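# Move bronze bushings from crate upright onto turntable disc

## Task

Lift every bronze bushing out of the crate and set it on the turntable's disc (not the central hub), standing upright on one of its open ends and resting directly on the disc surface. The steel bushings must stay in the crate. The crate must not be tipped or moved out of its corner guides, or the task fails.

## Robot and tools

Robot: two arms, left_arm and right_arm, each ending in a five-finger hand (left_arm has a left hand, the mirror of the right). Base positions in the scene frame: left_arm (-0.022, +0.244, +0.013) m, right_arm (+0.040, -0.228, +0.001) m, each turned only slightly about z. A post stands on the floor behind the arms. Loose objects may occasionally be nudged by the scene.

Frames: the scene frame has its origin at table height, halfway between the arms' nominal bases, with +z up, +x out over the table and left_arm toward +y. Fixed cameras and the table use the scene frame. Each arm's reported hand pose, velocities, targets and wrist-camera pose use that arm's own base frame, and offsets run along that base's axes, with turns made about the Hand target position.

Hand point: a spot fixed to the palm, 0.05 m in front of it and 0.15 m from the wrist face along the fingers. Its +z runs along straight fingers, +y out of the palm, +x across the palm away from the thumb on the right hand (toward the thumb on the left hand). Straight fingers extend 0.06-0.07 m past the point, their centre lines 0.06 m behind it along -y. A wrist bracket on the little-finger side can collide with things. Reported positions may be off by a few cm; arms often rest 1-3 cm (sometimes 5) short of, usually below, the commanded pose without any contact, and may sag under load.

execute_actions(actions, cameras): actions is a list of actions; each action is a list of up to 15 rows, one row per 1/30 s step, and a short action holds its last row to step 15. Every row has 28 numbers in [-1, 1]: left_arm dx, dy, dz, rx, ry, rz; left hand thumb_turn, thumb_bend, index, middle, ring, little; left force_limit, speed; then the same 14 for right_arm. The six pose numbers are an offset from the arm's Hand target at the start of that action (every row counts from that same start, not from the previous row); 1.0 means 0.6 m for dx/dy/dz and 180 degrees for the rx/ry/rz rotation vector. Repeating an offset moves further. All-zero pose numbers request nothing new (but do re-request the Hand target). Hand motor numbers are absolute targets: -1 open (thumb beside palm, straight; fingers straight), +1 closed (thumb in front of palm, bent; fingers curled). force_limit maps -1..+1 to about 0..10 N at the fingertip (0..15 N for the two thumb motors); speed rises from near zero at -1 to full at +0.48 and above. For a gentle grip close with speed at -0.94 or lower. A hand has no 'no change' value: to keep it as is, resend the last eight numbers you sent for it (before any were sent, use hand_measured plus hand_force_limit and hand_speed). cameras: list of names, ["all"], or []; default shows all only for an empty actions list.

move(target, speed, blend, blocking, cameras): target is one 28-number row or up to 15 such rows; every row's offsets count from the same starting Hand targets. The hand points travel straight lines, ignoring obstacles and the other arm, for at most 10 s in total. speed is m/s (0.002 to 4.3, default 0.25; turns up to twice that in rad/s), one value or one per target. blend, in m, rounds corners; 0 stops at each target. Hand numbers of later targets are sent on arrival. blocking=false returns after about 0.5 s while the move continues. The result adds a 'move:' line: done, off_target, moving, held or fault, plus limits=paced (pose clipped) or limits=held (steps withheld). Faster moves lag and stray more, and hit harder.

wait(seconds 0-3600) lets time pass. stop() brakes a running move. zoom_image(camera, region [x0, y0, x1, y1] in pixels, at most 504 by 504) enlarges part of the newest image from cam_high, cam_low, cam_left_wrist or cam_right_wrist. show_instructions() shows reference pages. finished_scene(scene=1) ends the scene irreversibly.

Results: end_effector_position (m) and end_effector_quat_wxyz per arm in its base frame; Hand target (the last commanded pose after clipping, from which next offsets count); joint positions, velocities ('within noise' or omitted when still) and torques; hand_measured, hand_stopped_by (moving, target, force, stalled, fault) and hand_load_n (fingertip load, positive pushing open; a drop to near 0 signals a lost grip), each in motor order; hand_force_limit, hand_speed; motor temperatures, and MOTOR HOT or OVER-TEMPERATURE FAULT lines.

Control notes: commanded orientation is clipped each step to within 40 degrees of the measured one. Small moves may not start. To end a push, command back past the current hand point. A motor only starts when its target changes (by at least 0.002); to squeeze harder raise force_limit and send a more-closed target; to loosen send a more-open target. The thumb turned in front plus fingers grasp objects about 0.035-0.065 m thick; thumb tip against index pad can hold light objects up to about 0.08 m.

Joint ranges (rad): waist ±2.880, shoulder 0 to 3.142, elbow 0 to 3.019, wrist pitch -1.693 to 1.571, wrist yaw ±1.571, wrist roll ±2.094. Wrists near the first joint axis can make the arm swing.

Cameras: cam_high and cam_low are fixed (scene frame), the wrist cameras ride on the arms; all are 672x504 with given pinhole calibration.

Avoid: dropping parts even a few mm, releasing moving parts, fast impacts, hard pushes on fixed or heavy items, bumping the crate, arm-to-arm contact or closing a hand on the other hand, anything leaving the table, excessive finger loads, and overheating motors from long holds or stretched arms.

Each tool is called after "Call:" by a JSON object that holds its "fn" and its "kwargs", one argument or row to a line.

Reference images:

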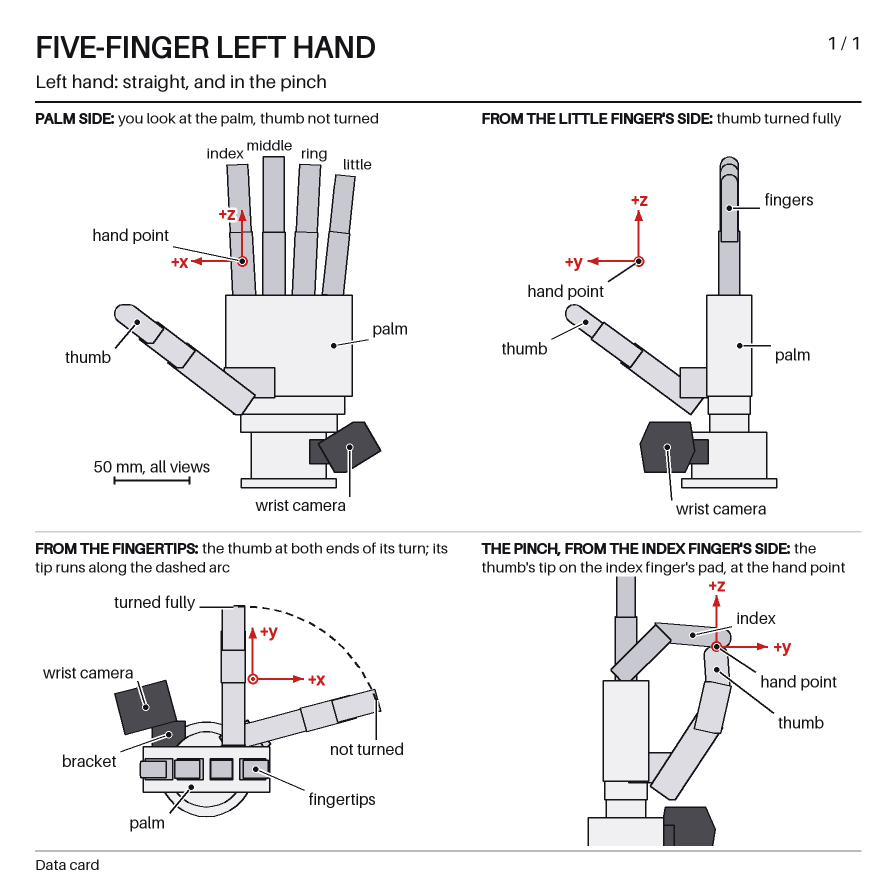

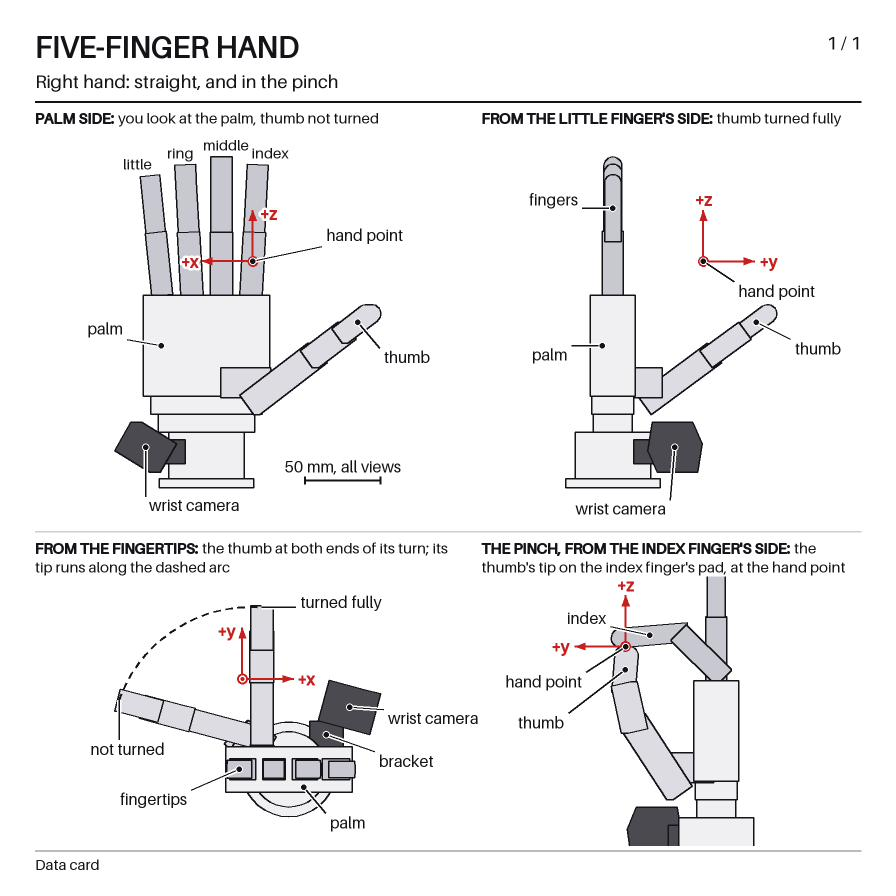

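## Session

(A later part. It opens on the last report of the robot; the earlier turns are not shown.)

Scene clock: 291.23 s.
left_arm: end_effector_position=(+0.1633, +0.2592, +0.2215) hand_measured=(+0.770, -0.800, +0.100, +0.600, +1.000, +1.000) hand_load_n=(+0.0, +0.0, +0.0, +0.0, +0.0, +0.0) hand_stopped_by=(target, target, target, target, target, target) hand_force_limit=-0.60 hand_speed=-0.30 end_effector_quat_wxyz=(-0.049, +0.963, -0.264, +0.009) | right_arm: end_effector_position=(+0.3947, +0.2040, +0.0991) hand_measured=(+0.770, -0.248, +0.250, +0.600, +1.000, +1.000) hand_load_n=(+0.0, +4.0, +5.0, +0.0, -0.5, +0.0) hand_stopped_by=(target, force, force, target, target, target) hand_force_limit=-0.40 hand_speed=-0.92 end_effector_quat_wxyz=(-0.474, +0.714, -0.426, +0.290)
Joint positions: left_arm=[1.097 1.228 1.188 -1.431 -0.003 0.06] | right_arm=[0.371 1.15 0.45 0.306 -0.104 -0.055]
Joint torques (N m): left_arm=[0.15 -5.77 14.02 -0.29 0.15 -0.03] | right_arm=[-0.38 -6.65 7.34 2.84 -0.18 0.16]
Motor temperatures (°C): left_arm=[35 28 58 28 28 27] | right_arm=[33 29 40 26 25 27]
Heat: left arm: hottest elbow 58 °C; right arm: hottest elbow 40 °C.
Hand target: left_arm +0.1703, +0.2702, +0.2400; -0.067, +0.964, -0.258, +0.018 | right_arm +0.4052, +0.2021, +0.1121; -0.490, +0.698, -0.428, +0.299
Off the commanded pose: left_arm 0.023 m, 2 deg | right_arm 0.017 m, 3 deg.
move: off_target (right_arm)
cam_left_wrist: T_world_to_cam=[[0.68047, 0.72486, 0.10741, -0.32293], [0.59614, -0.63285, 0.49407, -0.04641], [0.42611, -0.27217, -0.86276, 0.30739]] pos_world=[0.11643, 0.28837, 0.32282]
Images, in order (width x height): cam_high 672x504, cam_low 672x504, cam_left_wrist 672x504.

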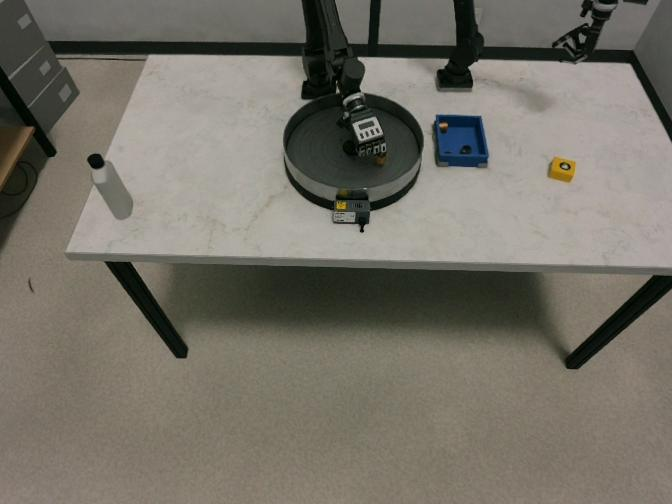

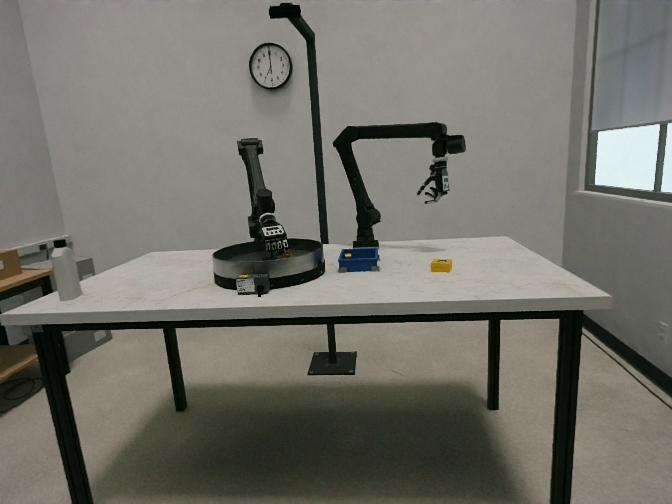

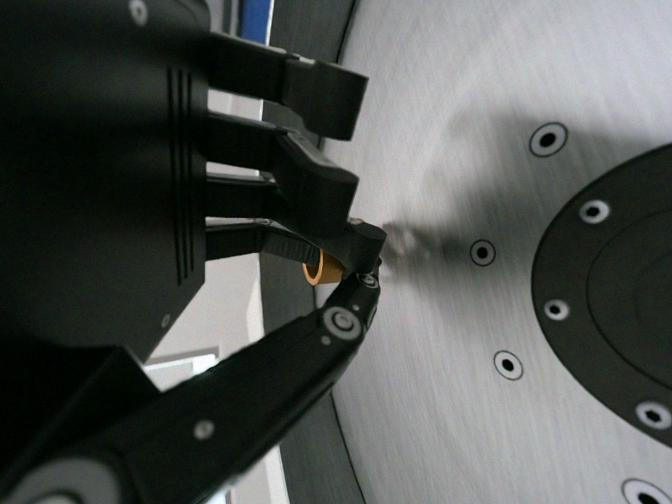

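Call:
{"fn": "move", "kwargs": {
  "target": [
    [0,0,0,0,0,0,0.77,-0.8,0.1,0.6,1,1,-0.6,-0.3,0.0,0,-0.015,0.028,0,0,0.77,0.1,0.4,0.6,1,1,-0.4,-0.92]
  ],
  "cameras": ["cam_left_wrist","cam_high","cam_low"],
  "speed": 0.04
}}

Call:
{"fn": "zoom_image", "kwargs": {
  "camera": "cam_high",
  "region": [360, 130, 400, 170]
}}

Call:
{"fn": "zoom_image", "kwargs": {
  "camera": "cam_low",
  "region": [260, 220, 310, 270]
}}

Scene clock: 293.83 s.
left_arm: end_effector_position=(+0.1633, +0.2592, +0.2215) hand_measured=(+0.770, -0.800, +0.100, +0.600, +1.000, +1.000) hand_load_n=(+0.5, +0.0, +0.0, +0.0, +0.0, +0.0) hand_stopped_by=(target, target, target, target, target, target) hand_force_limit=-0.60 hand_speed=-0.30 end_effector_quat_wxyz=(-0.049, +0.963, -0.264, +0.009) | right_arm: end_effector_position=(+0.3969, +0.2034, +0.0920) hand_measured=(+0.770, -0.248, +0.250, +0.600, +1.000, +1.000) hand_load_n=(+0.0, +4.0, +4.5, +0.0, +0.0, +0.0) hand_stopped_by=(target, force, force, target, target, target) hand_force_limit=-0.40 hand_speed=-0.92 end_effector_quat_wxyz=(-0.505, +0.691, -0.439, +0.274)
Joint positions: left_arm=[1.097 1.228 1.188 -1.431 -0.003 0.06] | right_arm=[0.334 1.198 0.414 0.433 -0.163 0.009]
Joint torques (N m): left_arm=[0.15 -5.83 14.05 -0.27 0.15 -0.03] | right_arm=[-0.38 -6.59 6.74 2.86 -0.2 0.18]
Motor temperatures (°C): left_arm=[35 28 59 27 28 27] | right_arm=[33 29 40 26 25 27]
Heat: left arm: hottest elbow 59 °C; right arm: hottest elbow 40 °C.
Hand target: left_arm +0.1703, +0.2702, +0.2400; -0.067, +0.964, -0.258, +0.018 | right_arm +0.4052, +0.2021, +0.1031; -0.520, +0.676, -0.441, +0.280
Off the commanded pose: left_arm 0.023 m, 2 deg | right_arm 0.014 m, 2 deg.
move: off_target (right_arm)
cam_left_wrist: T_world_to_cam=[[0.68047, 0.72486, 0.10741, -0.32293], [0.59614, -0.63285, 0.49407, -0.04641], [0.42611, -0.27217, -0.86276, 0.30739]] pos_world=[0.11643, 0.28837, 0.32282]
Images, in order (width x height): cam_high 672x504, cam_low 672x504, cam_left_wrist 672x504.

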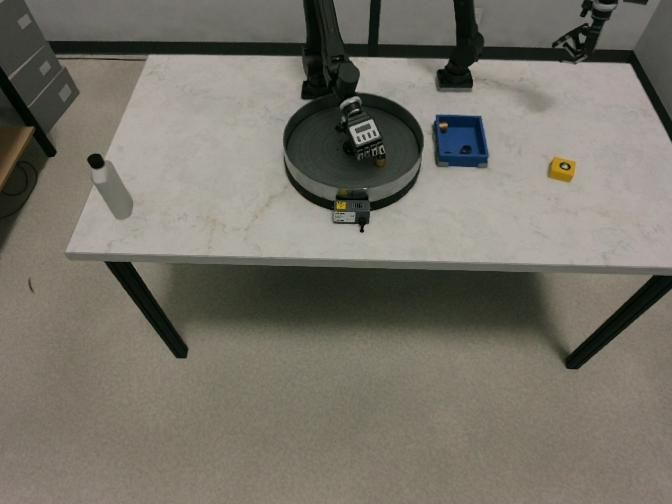

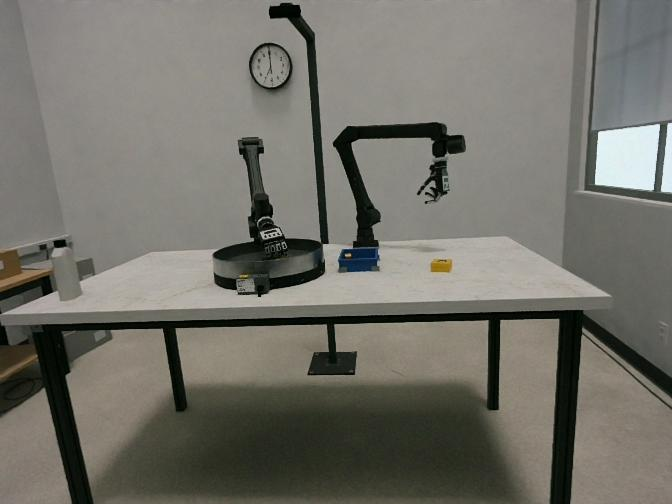

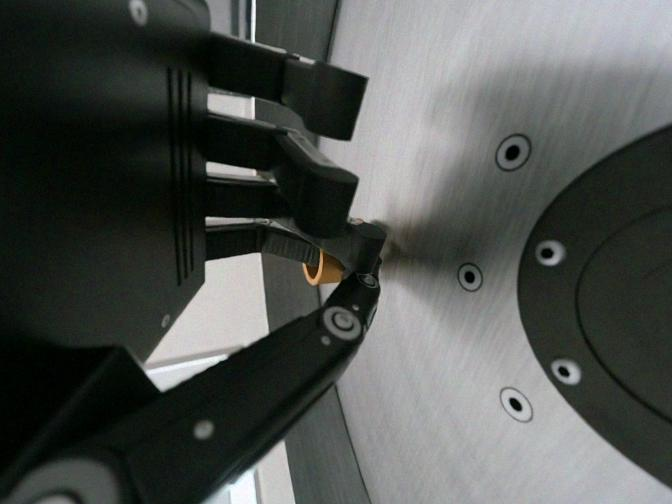

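Scaled by 12.600 from the camera's image (finer frame: 960x720).

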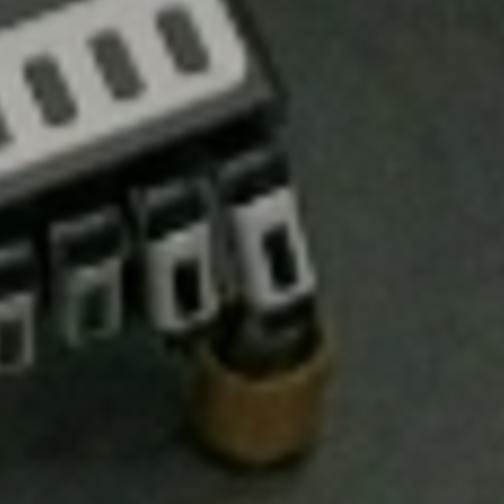

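Scaled by 10.080 from the camera's image (finer frame: 960x720).

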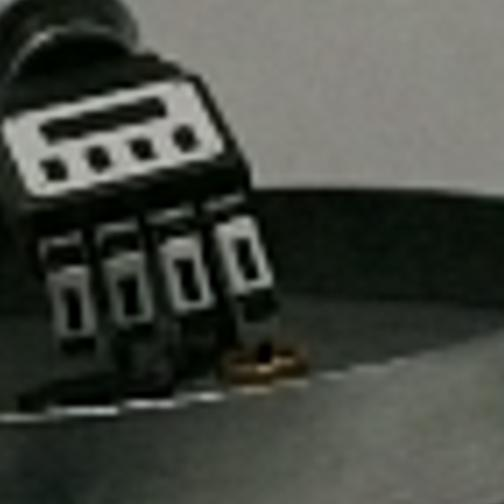

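Call:
{"fn": "move", "kwargs": {
  "target": [
    [0,0,0,0,0,0,0.77,-0.8,0.1,0.6,1,1,-0.6,-0.3,0.0,0,-0.012,0,0,0,0.77,0.1,0.4,0.6,1,1,-0.4,-0.92]
  ],
  "cameras": ["cam_high"],
  "speed": 0.04
}}

Call:
{"fn": "zoom_image", "kwargs": {
  "camera": "cam_high",
  "region": [360, 130, 400, 170]
}}

Scene clock: 295.03 s.
left_arm: end_effector_position=(+0.1633, +0.2592, +0.2215) hand_measured=(+0.770, -0.800, +0.100, +0.600, +1.000, +1.000) hand_load_n=(+0.0, +0.0, +0.0, +0.0, +0.0, +0.0) hand_stopped_by=(target, target, target, target, target, target) hand_force_limit=-0.60 hand_speed=-0.30 end_effector_quat_wxyz=(-0.049, +0.963, -0.264, +0.009) | right_arm: end_effector_position=(+0.3962, +0.2032, +0.0834) hand_measured=(+0.770, -0.248, +0.250, +0.600, +1.000, +1.000) hand_load_n=(+0.0, +4.0, +5.0, +0.0, +0.0, +0.0) hand_stopped_by=(target, force, force, target, target, target) hand_force_limit=-0.40 hand_speed=-0.92 end_effector_quat_wxyz=(-0.504, +0.691, -0.440, +0.273)
Joint positions: left_arm=[1.097 1.228 1.188 -1.431 -0.003 0.06] | right_arm=[0.334 1.224 0.403 0.467 -0.163 0.009]
Joint torques (N m): left_arm=[0.15 -5.83 14.02 -0.28 0.15 -0.03] | right_arm=[-0.38 -6.95 6.56 2.88 -0.2 0.19]
Motor temperatures (°C): left_arm=[35 28 59 27 28 27] | right_arm=[33 29 40 27 25 27]
Heat: left arm: hottest elbow 59 °C; right arm: hottest elbow 40 °C.
Hand target: left_arm +0.1703, +0.2702, +0.2400; -0.067, +0.964, -0.258, +0.018 | right_arm +0.4052, +0.2021, +0.0959; -0.520, +0.676, -0.441, +0.280
Off the commanded pose: left_arm 0.023 m, 2 deg | right_arm 0.015 m, 3 deg.
move: off_target (right_arm)

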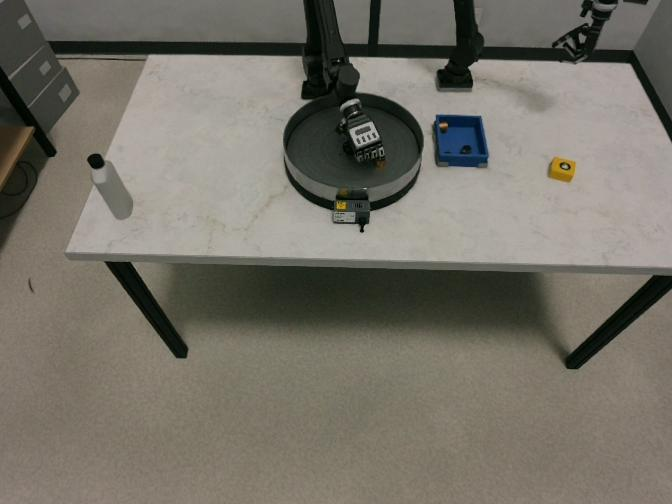

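Scaled by 12.600 from the camera's image (finer frame: 960x720).

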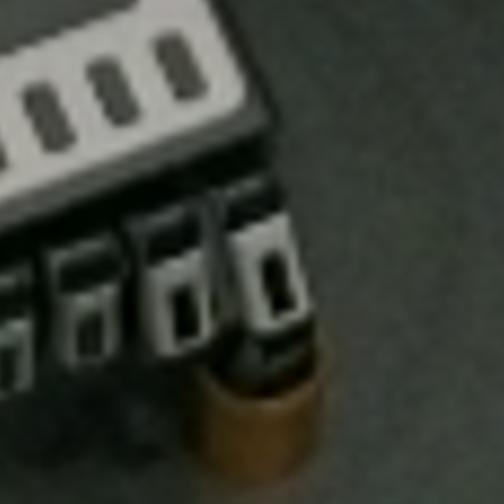

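Call:
{"fn": "move", "kwargs": {
  "target": [
    [0,0,0,0,0,0,0.77,-0.8,0.1,0.6,1,1,-0.6,-0.3,0.0,0,-0.01,0,0,0,0.77,0.1,0.4,0.6,1,1,-0.4,-0.92]
  ],
  "cameras": ["cam_high"],
  "speed": 0.04
}}

Call:
{"fn": "zoom_image", "kwargs": {
  "camera": "cam_high",
  "region": [360, 140, 400, 180]
}}

Scene clock: 296.30 s.
left_arm: end_effector_position=(+0.1633, +0.2592, +0.2215) hand_measured=(+0.770, -0.800, +0.100, +0.600, +1.000, +1.000) hand_load_n=(+0.5, +0.0, +0.0, +0.0, +0.0, +0.0) hand_stopped_by=(target, target, target, target, target, target) hand_force_limit=-0.60 hand_speed=-0.30 end_effector_quat_wxyz=(-0.049, +0.963, -0.264, +0.009) | right_arm: end_effector_position=(+0.4008, +0.1996, +0.0826) hand_measured=(+0.770, -0.248, +0.250, +0.600, +1.000, +1.000) hand_load_n=(+0.0, +3.5, +5.0, +0.0, +0.0, +0.0) hand_stopped_by=(target, force, force, target, target, target) hand_force_limit=-0.40 hand_speed=-0.92 end_effector_quat_wxyz=(-0.507, +0.684, -0.445, +0.277)
Joint positions: left_arm=[1.097 1.228 1.188 -1.431 -0.003 0.06] | right_arm=[0.322 1.239 0.4 0.497 -0.163 0.019]
Joint torques (N m): left_arm=[0.21 -5.83 14.04 -0.28 0.16 -0.03] | right_arm=[-0.32 -6.59 6.13 2.76 -0.18 0.17]
Motor temperatures (°C): left_arm=[35 28 59 27 28 27] | right_arm=[33 29 40 27 25 27]
Heat: left arm: hottest elbow 59 °C; right arm: hottest elbow 40 °C.
Hand target: left_arm +0.1703, +0.2702, +0.2400; -0.067, +0.964, -0.258, +0.018 | right_arm +0.4052, +0.2021, +0.0899; -0.520, +0.676, -0.441, +0.280
Off the commanded pose: left_arm 0.023 m, 2 deg | right_arm 0.009 m, 2 deg.
move: done

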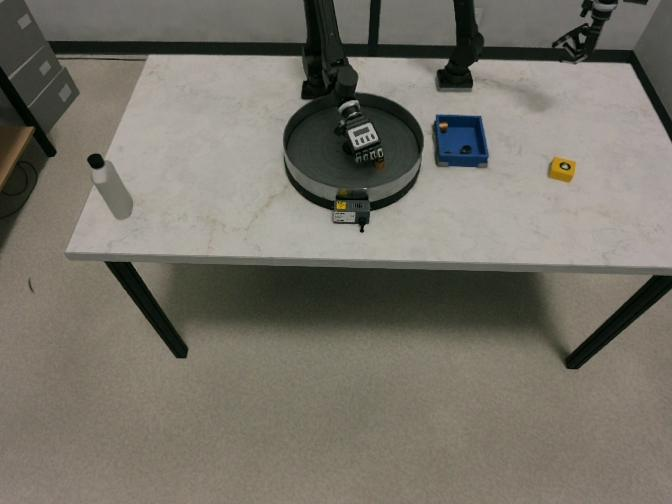

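Scaled by 12.600 from the camera's image (finer frame: 960x720).

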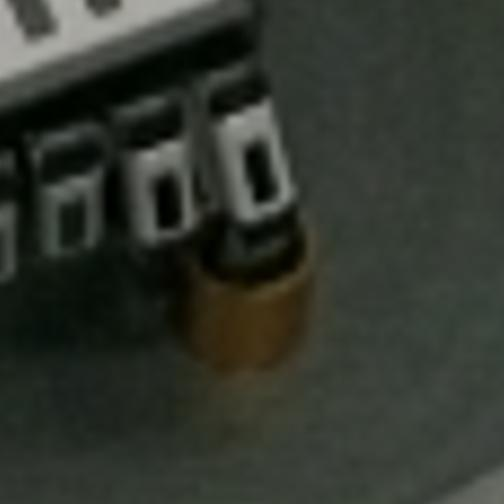

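Call:
{"fn": "move", "kwargs": {
  "target": [
    [0,0,0,0,0,0,0.77,-0.8,0.1,0.6,1,1,-0.6,-0.3,0.0,0,0,0,0,0,0.77,-0.5,0.25,0.6,1,1,-0.4,-0.7],
    [0,0,0,0,0,0,0.77,-0.8,0.1,0.6,1,1,-0.6,-0.3,0.0,0,0.12,0,0,0,0.77,-0.5,0.25,0.6,1,1,-0.4,-0.7]
  ],
  "cameras": ["cam_high","cam_left_wrist"],
  "speed": 0.12
}}

Call:
{"fn": "zoom_image", "kwargs": {
  "camera": "cam_high",
  "region": [340, 120, 400, 180]
}}

Scene clock: 299.30 s.
left_arm: end_effector_position=(+0.1633, +0.2592, +0.2215) hand_measured=(+0.770, -0.800, +0.100, +0.600, +1.000, +1.000) hand_load_n=(+0.0, +0.0, +0.5, +0.0, +0.0, +0.0) hand_stopped_by=(target, target, target, target, target, target) hand_force_limit=-0.60 hand_speed=-0.30 end_effector_quat_wxyz=(-0.049, +0.963, -0.264, +0.009) | right_arm: end_effector_position=(+0.3922, +0.1966, +0.1376) hand_measured=(+0.770, -0.500, +0.250, +0.600, +1.000, +1.000) hand_load_n=(+0.0, +0.0, +0.0, +0.0, +0.0, +0.0) hand_stopped_by=(target, target, force, target, target, target) hand_force_limit=-0.40 hand_speed=-0.70 end_effector_quat_wxyz=(-0.505, +0.685, -0.448, +0.274)
Joint positions: left_arm=[1.097 1.228 1.188 -1.431 -0.003 0.06] | right_arm=[0.32 1.045 0.466 0.227 -0.164 0.023]
Joint torques (N m): left_arm=[0.15 -5.83 14.04 -0.29 0.15 -0.03] | right_arm=[-0.15 -5.95 10.85 1.2 -0.19 0.16]
Motor temperatures (°C): left_arm=[35 28 59 27 28 27] | right_arm=[33 29 40 27 25 27]
Heat: left arm: hottest elbow 59 °C; right arm: hottest elbow 40 °C.
Hand target: left_arm +0.1703, +0.2702, +0.2400; -0.067, +0.964, -0.258, +0.018 | right_arm +0.4052, +0.2021, +0.1619; -0.520, +0.676, -0.441, +0.280
Off the commanded pose: left_arm 0.023 m, 2 deg | right_arm 0.028 m, 2 deg.
move: off_target (right_arm)
cam_left_wrist: T_world_to_cam=[[0.68047, 0.72486, 0.10741, -0.32293], [0.59614, -0.63285, 0.49407, -0.04641], [0.42611, -0.27217, -0.86276, 0.30739]] pos_world=[0.11643, 0.28837, 0.32282]

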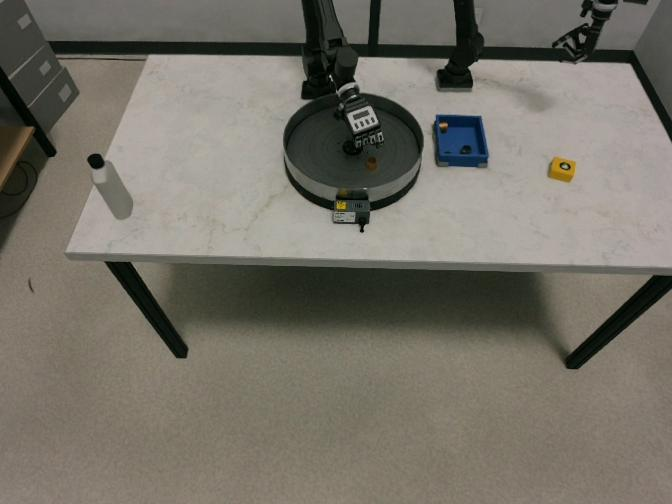

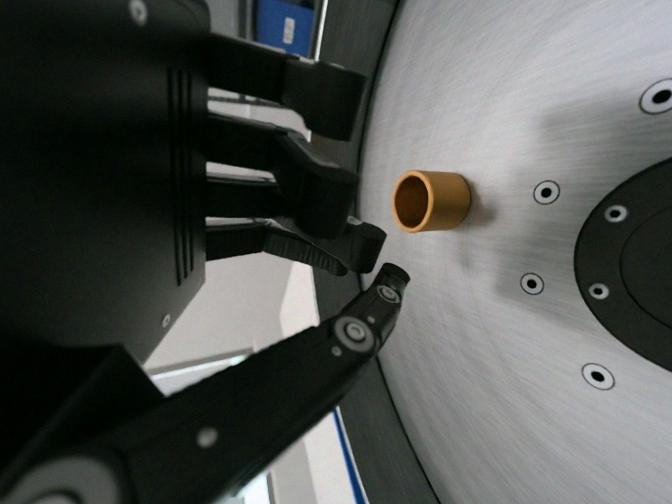

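Scaled by 8.400 from the camera's image (finer frame: 960x720).

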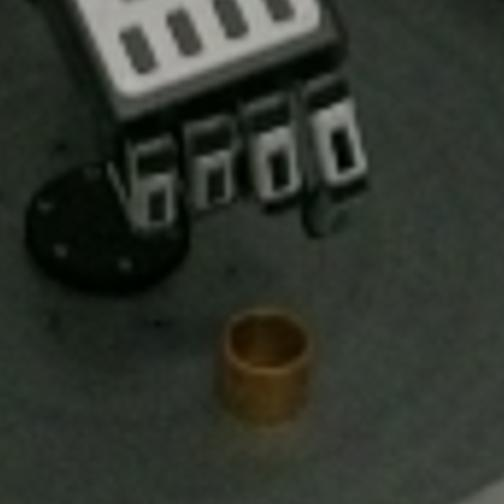

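Call:
{"fn": "move", "kwargs": {
  "target": [
    [0,0,0,0,0,0,0.77,-0.8,0.1,0.6,1,1,-0.6,-0.3,0,0,0.15,0,0,0,0.77,-0.8,0.1,0.6,1,1,-0.6,-0.3],
    [0,0,0,0,0,0,0.77,-0.8,0.1,0.6,1,1,-0.6,-0.3,-0.342,0.397,0.113,-0.3246,0.1859,0.3049,0.77,-0.8,0.1,0.6,1,1,-0.6,-0.3]
  ],
  "cameras": ["cam_high","cam_left_wrist","cam_right_wrist"],
  "speed": 0.22,
  "blend": 0.03
}}

Call:
{"fn": "zoom_image", "kwargs": {
  "camera": "cam_high",
  "region": [300, 80, 450, 200]
}}

Scene clock: 307.13 s.
left_arm: end_effector_position=(+0.1633, +0.2592, +0.2215) hand_measured=(+0.770, -0.800, +0.100, +0.600, +1.000, +1.000) hand_load_n=(+0.0, +0.0, +0.0, +0.0, +0.0, +0.0) hand_stopped_by=(target, target, target, target, target, target) hand_force_limit=-0.60 hand_speed=-0.30 end_effector_quat_wxyz=(-0.049, +0.963, -0.264, +0.009) | right_arm: end_effector_position=(+0.1955, +0.4287, +0.2116) hand_measured=(+0.770, -0.800, +0.100, +0.600, +1.000, +1.000) hand_load_n=(+0.0, +0.0, +0.0, +0.0, +0.0, +0.0) hand_stopped_by=(target, target, target, target, target, target) hand_force_limit=-0.60 hand_speed=-0.30 end_effector_quat_wxyz=(-0.051, +0.998, -0.046, -0.009)
Joint positions: left_arm=[1.097 1.228 1.188 -1.431 -0.003 0.06] | right_arm=[1.106 1.687 1.648 -1.446 -0.057 -0.369]
Joint torques (N m): left_arm=[0.09 -5.83 14.04 -0.29 0.15 -0.03] | right_arm=[0.62 -16.91 11.36 -0.32 -0.07 -0.01]
Motor temperatures (°C): left_arm=[35 28 60 27 28 27] | right_arm=[33 29 42 26 25 27]
Heat: left arm: hottest elbow 60 °C; right arm: hottest elbow 42 °C.
Hand target: left_arm +0.1703, +0.2702, +0.2400; -0.067, +0.964, -0.258, +0.018 | right_arm +0.2000, +0.4403, +0.2297; -0.070, +0.997, -0.034, +0.002
Off the commanded pose: left_arm 0.023 m, 2 deg | right_arm 0.022 m, 3 deg.
move: off_target (right_arm)
cam_left_wrist: T_world_to_cam=[[0.68047, 0.72486, 0.10741, -0.32293], [0.59614, -0.63285, 0.49407, -0.04641], [0.42611, -0.27217, -0.86276, 0.30739]] pos_world=[0.11643, 0.28837, 0.32282]
cam_right_wrist: T_world_to_cam=[[0.15879, -0.98086, -0.11271, 0.41207], [-0.85088, -0.19386, 0.48829, 0.14961], [-0.50079, 0.01837, -0.86538, 0.38731]] pos_world=[0.25583, 0.42607, 0.30856]

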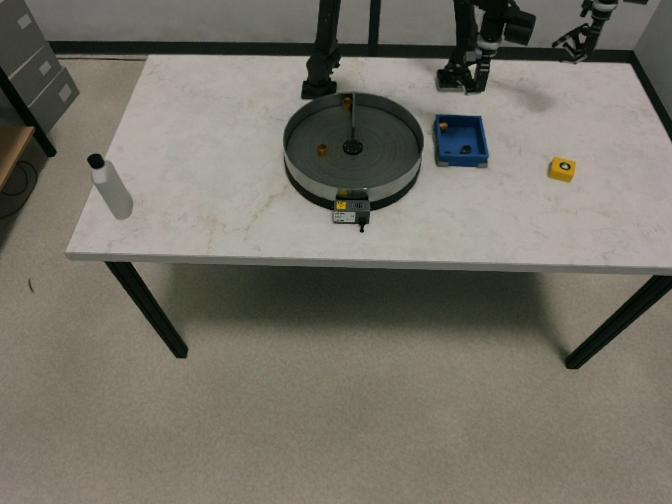

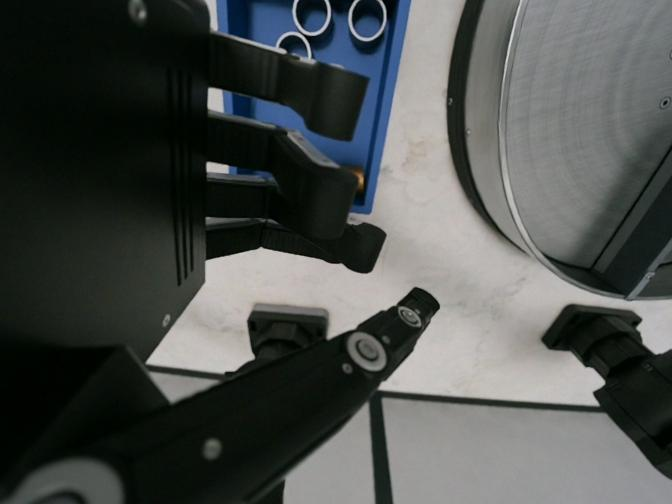

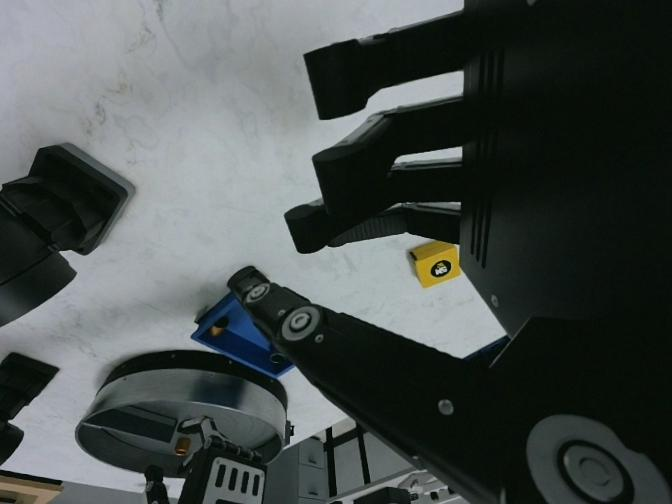

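Scaled by 3.360 from the camera's image (finer frame: 960x720).

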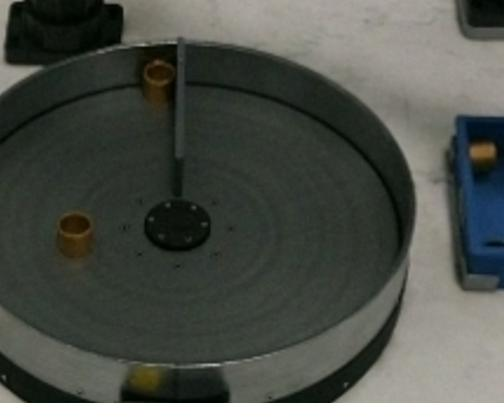

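Call:
{"fn": "zoom_image", "kwargs": {
  "camera": "cam_left_wrist",
  "region": [200, 0, 460, 230]
}}

Scaled by 1.938 from the camera's image (finer frame: 960x720).

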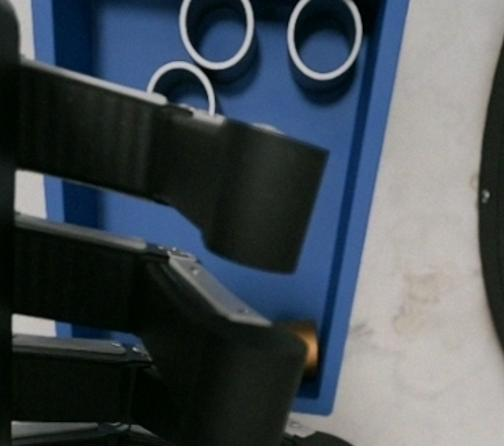

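Call:
{"fn": "move", "kwargs": {
  "target": [
    [0,0,0,0,0,0,0.77,-0.8,0.1,0.6,1,1,-0.6,-0.3,-0.0025,0.0655,-0.103,0,0,0,0.77,-0.8,0.1,0.6,1,1,-0.6,-0.3]
  ],
  "cameras": ["cam_left_wrist","cam_right_wrist"],
  "speed": 0.15
}}

Call:
{"fn": "zoom_image", "kwargs": {
  "camera": "cam_left_wrist",
  "region": [300, 100, 540, 320]
}}

Scene clock: 311.20 s.
left_arm: end_effector_position=(+0.1633, +0.2592, +0.2215) hand_measured=(+0.770, -0.800, +0.100, +0.600, +1.000, +1.000) hand_load_n=(+0.0, +0.0, +0.0, +0.0, +0.0, +0.0) hand_stopped_by=(target, target, target, target, target, target) hand_force_limit=-0.60 hand_speed=-0.30 end_effector_quat_wxyz=(-0.049, +0.963, -0.264, +0.009) | right_arm: end_effector_position=(+0.1934, +0.4661, +0.1555) hand_measured=(+0.770, -0.800, +0.100, +0.600, +1.000, +1.000) hand_load_n=(+0.0, -0.5, +0.0, +0.0, +0.0, +0.0) hand_stopped_by=(target, target, target, target, target, target) hand_force_limit=-0.60 hand_speed=-0.30 end_effector_quat_wxyz=(-0.046, +0.998, -0.028, -0.011)
Joint positions: left_arm=[1.097 1.228 1.188 -1.431 -0.003 0.06] | right_arm=[1.143 1.798 1.648 -1.345 -0.057 -0.369]
Joint torques (N m): left_arm=[0.09 -5.89 14.02 -0.28 0.15 -0.03] | right_arm=[1.03 -19.14 9.44 0.76 0.11 0.17]
Motor temperatures (°C): left_arm=[35 28 60 27 28 27] | right_arm=[33 29 43 26 25 27]
Heat: left arm: hottest elbow 60 °C; right arm: hottest elbow 43 °C.
Hand target: left_arm +0.1703, +0.2702, +0.2400; -0.067, +0.964, -0.258, +0.018 | right_arm +0.1985, +0.4796, +0.1679; -0.070, +0.997, -0.034, +0.002
Off the commanded pose: left_arm 0.023 m, 2 deg | right_arm 0.019 m, 3 deg.
move: off_target (right_arm)
cam_left_wrist: T_world_to_cam=[[0.68047, 0.72486, 0.10741, -0.32293], [0.59614, -0.63285, 0.49407, -0.04641], [0.42611, -0.27217, -0.86276, 0.30739]] pos_world=[0.11643, 0.28837, 0.32282]
cam_right_wrist: T_world_to_cam=[[0.19438, -0.97526, -0.1053, 0.43202], [-0.8413, -0.22095, 0.49335, 0.19251], [-0.50441, -0.00731, -0.86344, 0.34946]] pos_world=[0.25425, 0.46642, 0.25226]

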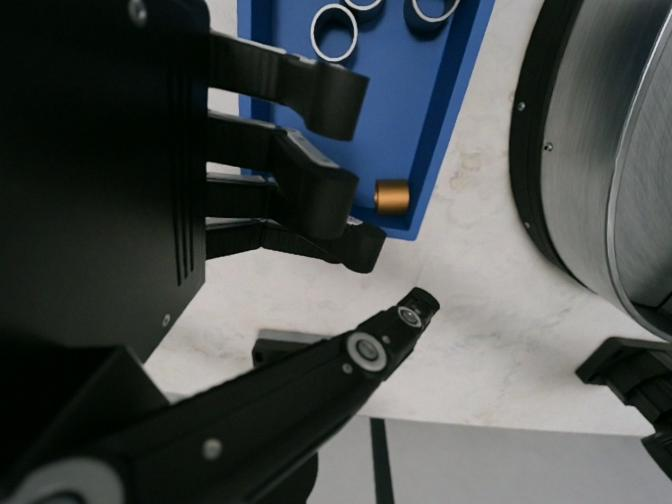

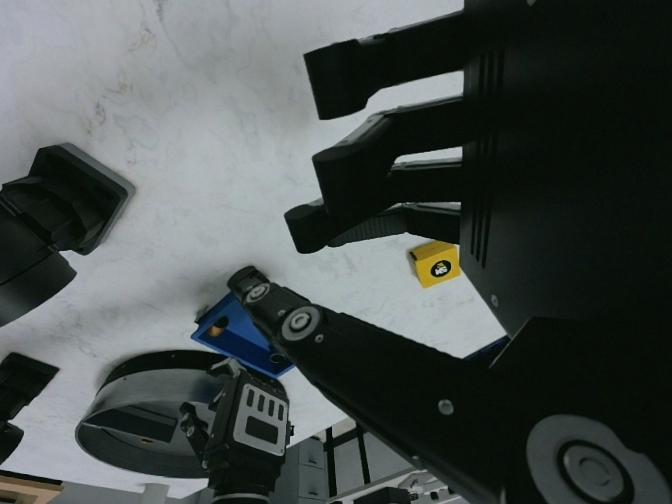

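Scaled by 2.100 from the camera's image (finer frame: 960x720).

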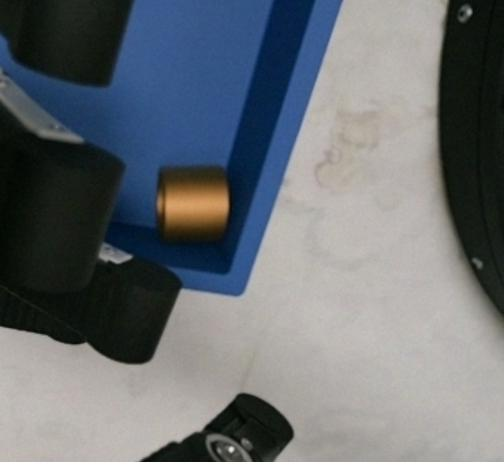

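Call:
{"fn": "move", "kwargs": {
  "target": [
    [0,0,0,0,0,0,0.77,-0.8,0.1,0.6,1,1,-0.6,-0.3,-0.003,-0.02,-0.105,0,0,0.05,0.77,-0.8,0.1,0.6,1,1,-0.6,-0.3]
  ],
  "cameras": ["cam_left_wrist","cam_right_wrist"],
  "speed": 0.1
}}

Call:
{"fn": "zoom_image", "kwargs": {
  "camera": "cam_left_wrist",
  "region": [300, 100, 540, 320]
}}

Scene clock: 316.27 s.
left_arm: end_effector_position=(+0.1633, +0.2592, +0.2215) hand_measured=(+0.770, -0.800, +0.100, +0.600, +1.000, +1.000) hand_load_n=(+0.0, +0.0, +0.0, +0.0, +0.0, +0.0) hand_stopped_by=(target, target, target, target, target, target) hand_force_limit=-0.60 hand_speed=-0.30 end_effector_quat_wxyz=(-0.049, +0.963, -0.264, +0.009) | right_arm: end_effector_position=(+0.1964, +0.4594, +0.1050) hand_measured=(+0.770, -0.800, +0.100, +0.600, +1.000, +1.000) hand_load_n=(+0.0, +0.0, +0.0, +0.0, +0.0, +0.0) hand_stopped_by=(target, target, target, target, target, target) hand_force_limit=-0.60 hand_speed=-0.30 end_effector_quat_wxyz=(-0.060, +0.998, +0.031, -0.009)
Joint positions: left_arm=[1.097 1.228 1.188 -1.431 -0.003 0.06] | right_arm=[1.143 1.798 1.517 -1.19 -0.069 -0.486]
Joint torques (N m): left_arm=[0.15 -5.89 14.04 -0.28 0.15 -0.03] | right_arm=[1.55 -17.96 7.46 0.83 -0.13 -0.01]
Motor temperatures (°C): left_arm=[35 28 60 27 28 27] | right_arm=[33 29 43 26 25 27]
Heat: left arm: hottest elbow 60 °C; right arm: hottest elbow 43 °C.
Hand target: left_arm +0.1703, +0.2702, +0.2400; -0.067, +0.964, -0.258, +0.018 | right_arm +0.1967, +0.4676, +0.1049; -0.070, +0.997, +0.044, -0.003
Off the commanded pose: left_arm 0.023 m, 2 deg | right_arm 0.008 m, 2 deg.
move: done
cam_left_wrist: T_world_to_cam=[[0.68047, 0.72486, 0.10741, -0.32293], [0.59614, -0.63285, 0.49407, -0.04641], [0.42611, -0.27217, -0.86276, 0.30739]] pos_world=[0.11643, 0.28837, 0.32282]
cam_right_wrist: T_world_to_cam=[[0.30798, -0.94249, -0.12986, 0.38482], [-0.81417, -0.33171, 0.47656, 0.26581], [-0.49223, -0.04104, -0.8695, 0.32095]] pos_world=[0.25587, 0.46403, 0.20236]

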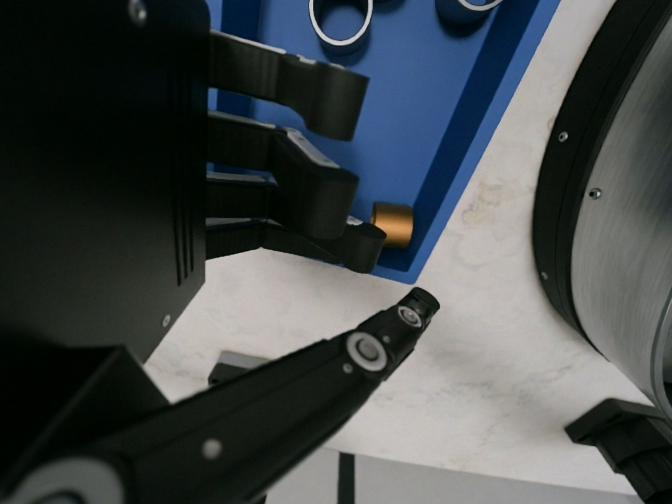

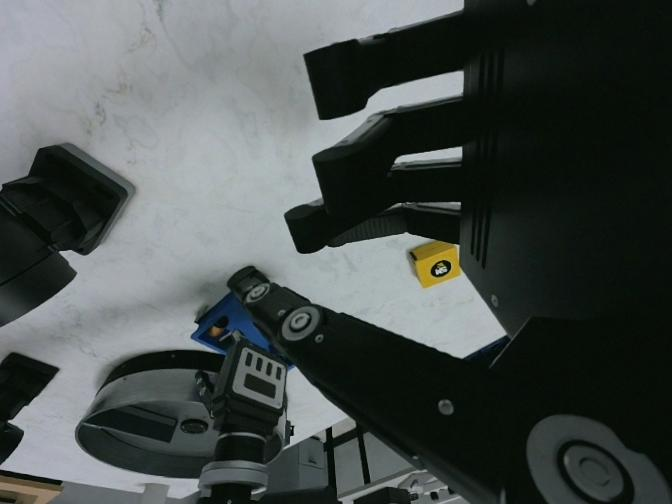

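Scaled by 2.100 from the camera's image (finer frame: 960x720).

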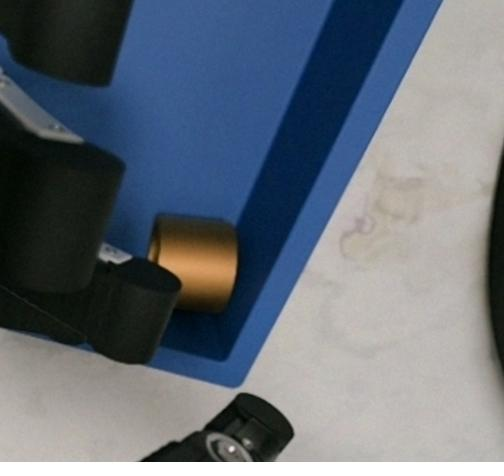

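Call:
{"fn": "move", "kwargs": {
  "target": [
    [0,0,0,0,0,0,0.77,-0.8,0.1,0.6,1,1,-0.6,-0.3,-0.01,-0.004,-0.08,0,0,0.025,0.77,-0.8,0.1,0.6,1,1,-0.6,-0.3]
  ],
  "cameras": ["cam_left_wrist","cam_right_wrist"],
  "speed": 0.08
}}

Call:
{"fn": "zoom_image", "kwargs": {
  "camera": "cam_left_wrist",
  "region": [260, 120, 500, 340]
}}

Scene clock: 319.03 s.
left_arm: end_effector_position=(+0.1633, +0.2592, +0.2215) hand_measured=(+0.770, -0.800, +0.100, +0.600, +1.000, +1.000) hand_load_n=(+0.0, +0.0, +0.0, +0.0, +0.0, -0.5) hand_stopped_by=(target, target, target, target, target, target) hand_force_limit=-0.60 hand_speed=-0.30 end_effector_quat_wxyz=(-0.049, +0.963, -0.264, +0.009) | right_arm: end_effector_position=(+0.1884, +0.4574, +0.0566) hand_measured=(+0.770, -0.800, +0.100, +0.600, +1.000, +1.000) hand_load_n=(+0.0, +0.0, +0.0, +0.0, +0.0, +0.0) hand_stopped_by=(target, target, target, target, target, target) hand_force_limit=-0.60 hand_speed=-0.30 end_effector_quat_wxyz=(-0.058, +0.996, +0.073, -0.011)
Joint positions: left_arm=[1.097 1.228 1.188 -1.431 -0.003 0.06] | right_arm=[1.163 1.832 1.431 -1.077 -0.074 -0.55]
Joint torques (N m): left_arm=[0.09 -5.89 14.04 -0.28 0.15 -0.03] | right_arm=[1.49 -18.08 7.15 0.81 -0.15 -0.01]
Motor temperatures (°C): left_arm=[35 28 61 27 28 27] | right_arm=[33 29 43 26 25 27]
Heat: left arm: hottest elbow 61 °C; right arm: hottest elbow 43 °C.
Hand target: left_arm +0.1703, +0.2702, +0.2400; -0.067, +0.964, -0.258, +0.018 | right_arm +0.1907, +0.4652, +0.0569; -0.070, +0.994, +0.083, -0.006
Off the commanded pose: left_arm 0.023 m, 2 deg | right_arm 0.008 m, 2 deg.
move: done
cam_left_wrist: T_world_to_cam=[[0.68047, 0.72486, 0.10741, -0.32293], [0.59614, -0.63285, 0.49407, -0.04641], [0.42611, -0.27217, -0.86276, 0.30739]] pos_world=[0.11643, 0.28837, 0.32282]
cam_right_wrist: T_world_to_cam=[[0.38642, -0.91344, -0.12769, 0.35095], [-0.78374, -0.39818, 0.47666, 0.30634], [-0.48624, -0.08411, -0.86977, 0.2935]] pos_world=[0.24719, 0.46724, 0.15407]

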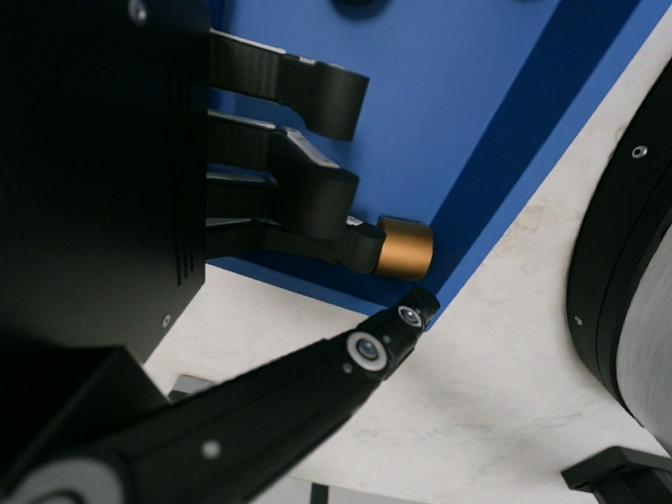

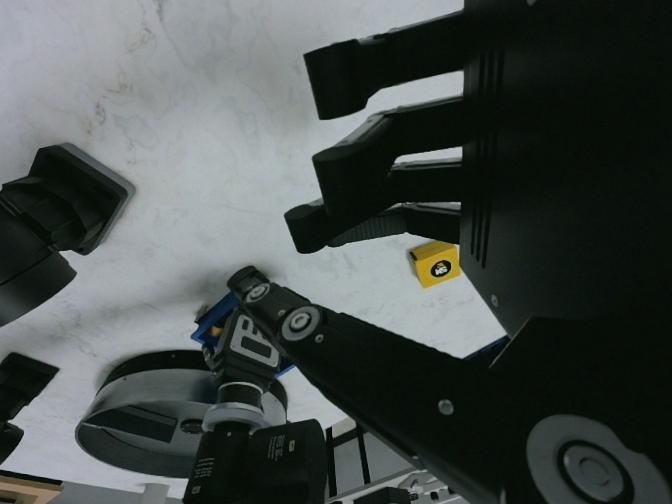

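Scaled by 2.100 from the camera's image (finer frame: 960x720).

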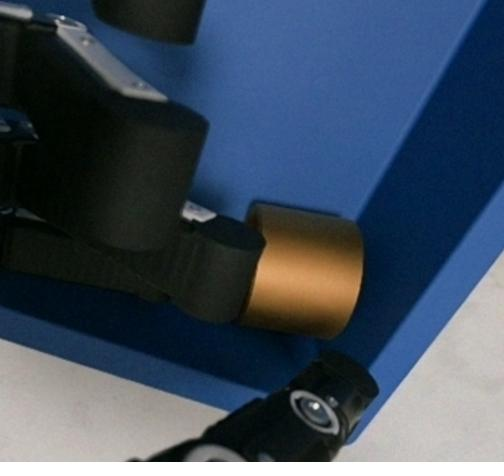

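Call:
{"fn": "move", "kwargs": {
  "target": [
    [0,0,0,0,0,0,0.77,-0.8,0.1,0.6,1,1,-0.6,-0.3,0.002,0,-0.02,0,0,0,0.77,-0.8,0.1,0.6,1,1,-0.6,-0.3]
  ],
  "cameras": ["cam_left_wrist","cam_right_wrist"],
  "speed": 0.06
}}

Call:
{"fn": "zoom_image", "kwargs": {
  "camera": "cam_left_wrist",
  "region": [260, 120, 500, 340]
}}

Scene clock: 321.43 s.
left_arm: end_effector_position=(+0.1633, +0.2592, +0.2215) hand_measured=(+0.770, -0.800, +0.100, +0.600, +1.000, +1.000) hand_load_n=(+0.0, +0.0, +0.0, +0.0, +0.0, +0.0) hand_stopped_by=(target, target, target, target, target, target) hand_force_limit=-0.60 hand_speed=-0.30 end_effector_quat_wxyz=(-0.049, +0.963, -0.264, +0.009) | right_arm: end_effector_position=(+0.1886, +0.4590, +0.0474) hand_measured=(+0.770, -0.800, +0.100, +0.600, +1.000, +1.000) hand_load_n=(+0.0, +0.0, +0.0, +0.0, +0.0, +0.0) hand_stopped_by=(target, target, target, target, target, target) hand_force_limit=-0.60 hand_speed=-0.30 end_effector_quat_wxyz=(-0.062, +0.995, +0.074, -0.011)
Joint positions: left_arm=[1.097 1.228 1.188 -1.431 -0.003 0.06] | right_arm=[1.163 1.841 1.418 -1.049 -0.077 -0.552]
Joint torques (N m): left_arm=[0.15 -5.77 14.04 -0.31 0.15 -0.03] | right_arm=[1.32 -17.85 6.93 0.83 -0.14 -0.01]
Motor temperatures (°C): left_arm=[35 28 61 27 28 27] | right_arm=[33 30 42 26 25 27]
Heat: left arm: hottest elbow 61 °C; right arm: hottest elbow 42 °C.
Hand target: left_arm +0.1703, +0.2702, +0.2400; -0.067, +0.964, -0.258, +0.018 | right_arm +0.1919, +0.4652, +0.0449; -0.070, +0.994, +0.083, -0.006
Off the commanded pose: left_arm 0.023 m, 2 deg | right_arm 0.007 m, 2 deg.
move: done
cam_left_wrist: T_world_to_cam=[[0.68047, 0.72486, 0.10741, -0.32293], [0.59614, -0.63285, 0.49407, -0.04641], [0.42611, -0.27217, -0.86276, 0.30739]] pos_world=[0.11643, 0.28837, 0.32282]
cam_right_wrist: T_world_to_cam=[[0.38806, -0.91184, -0.13403, 0.35046], [-0.78291, -0.40287, 0.47408, 0.31369], [-0.48628, -0.07904, -0.87022, 0.28338]] pos_world=[0.24739, 0.46834, 0.14486]

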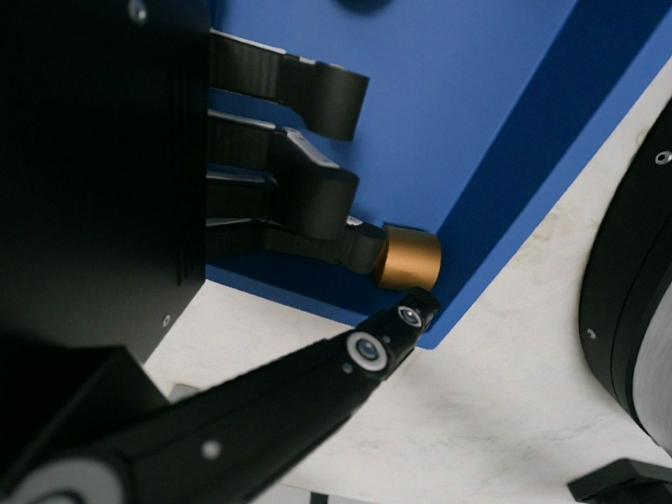

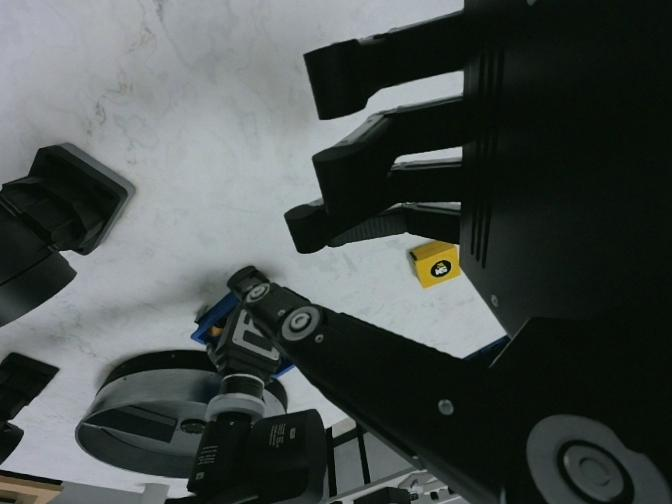

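Scaled by 2.100 from the camera's image (finer frame: 960x720).

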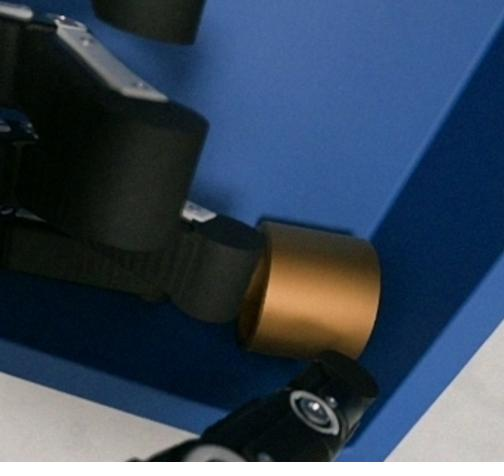

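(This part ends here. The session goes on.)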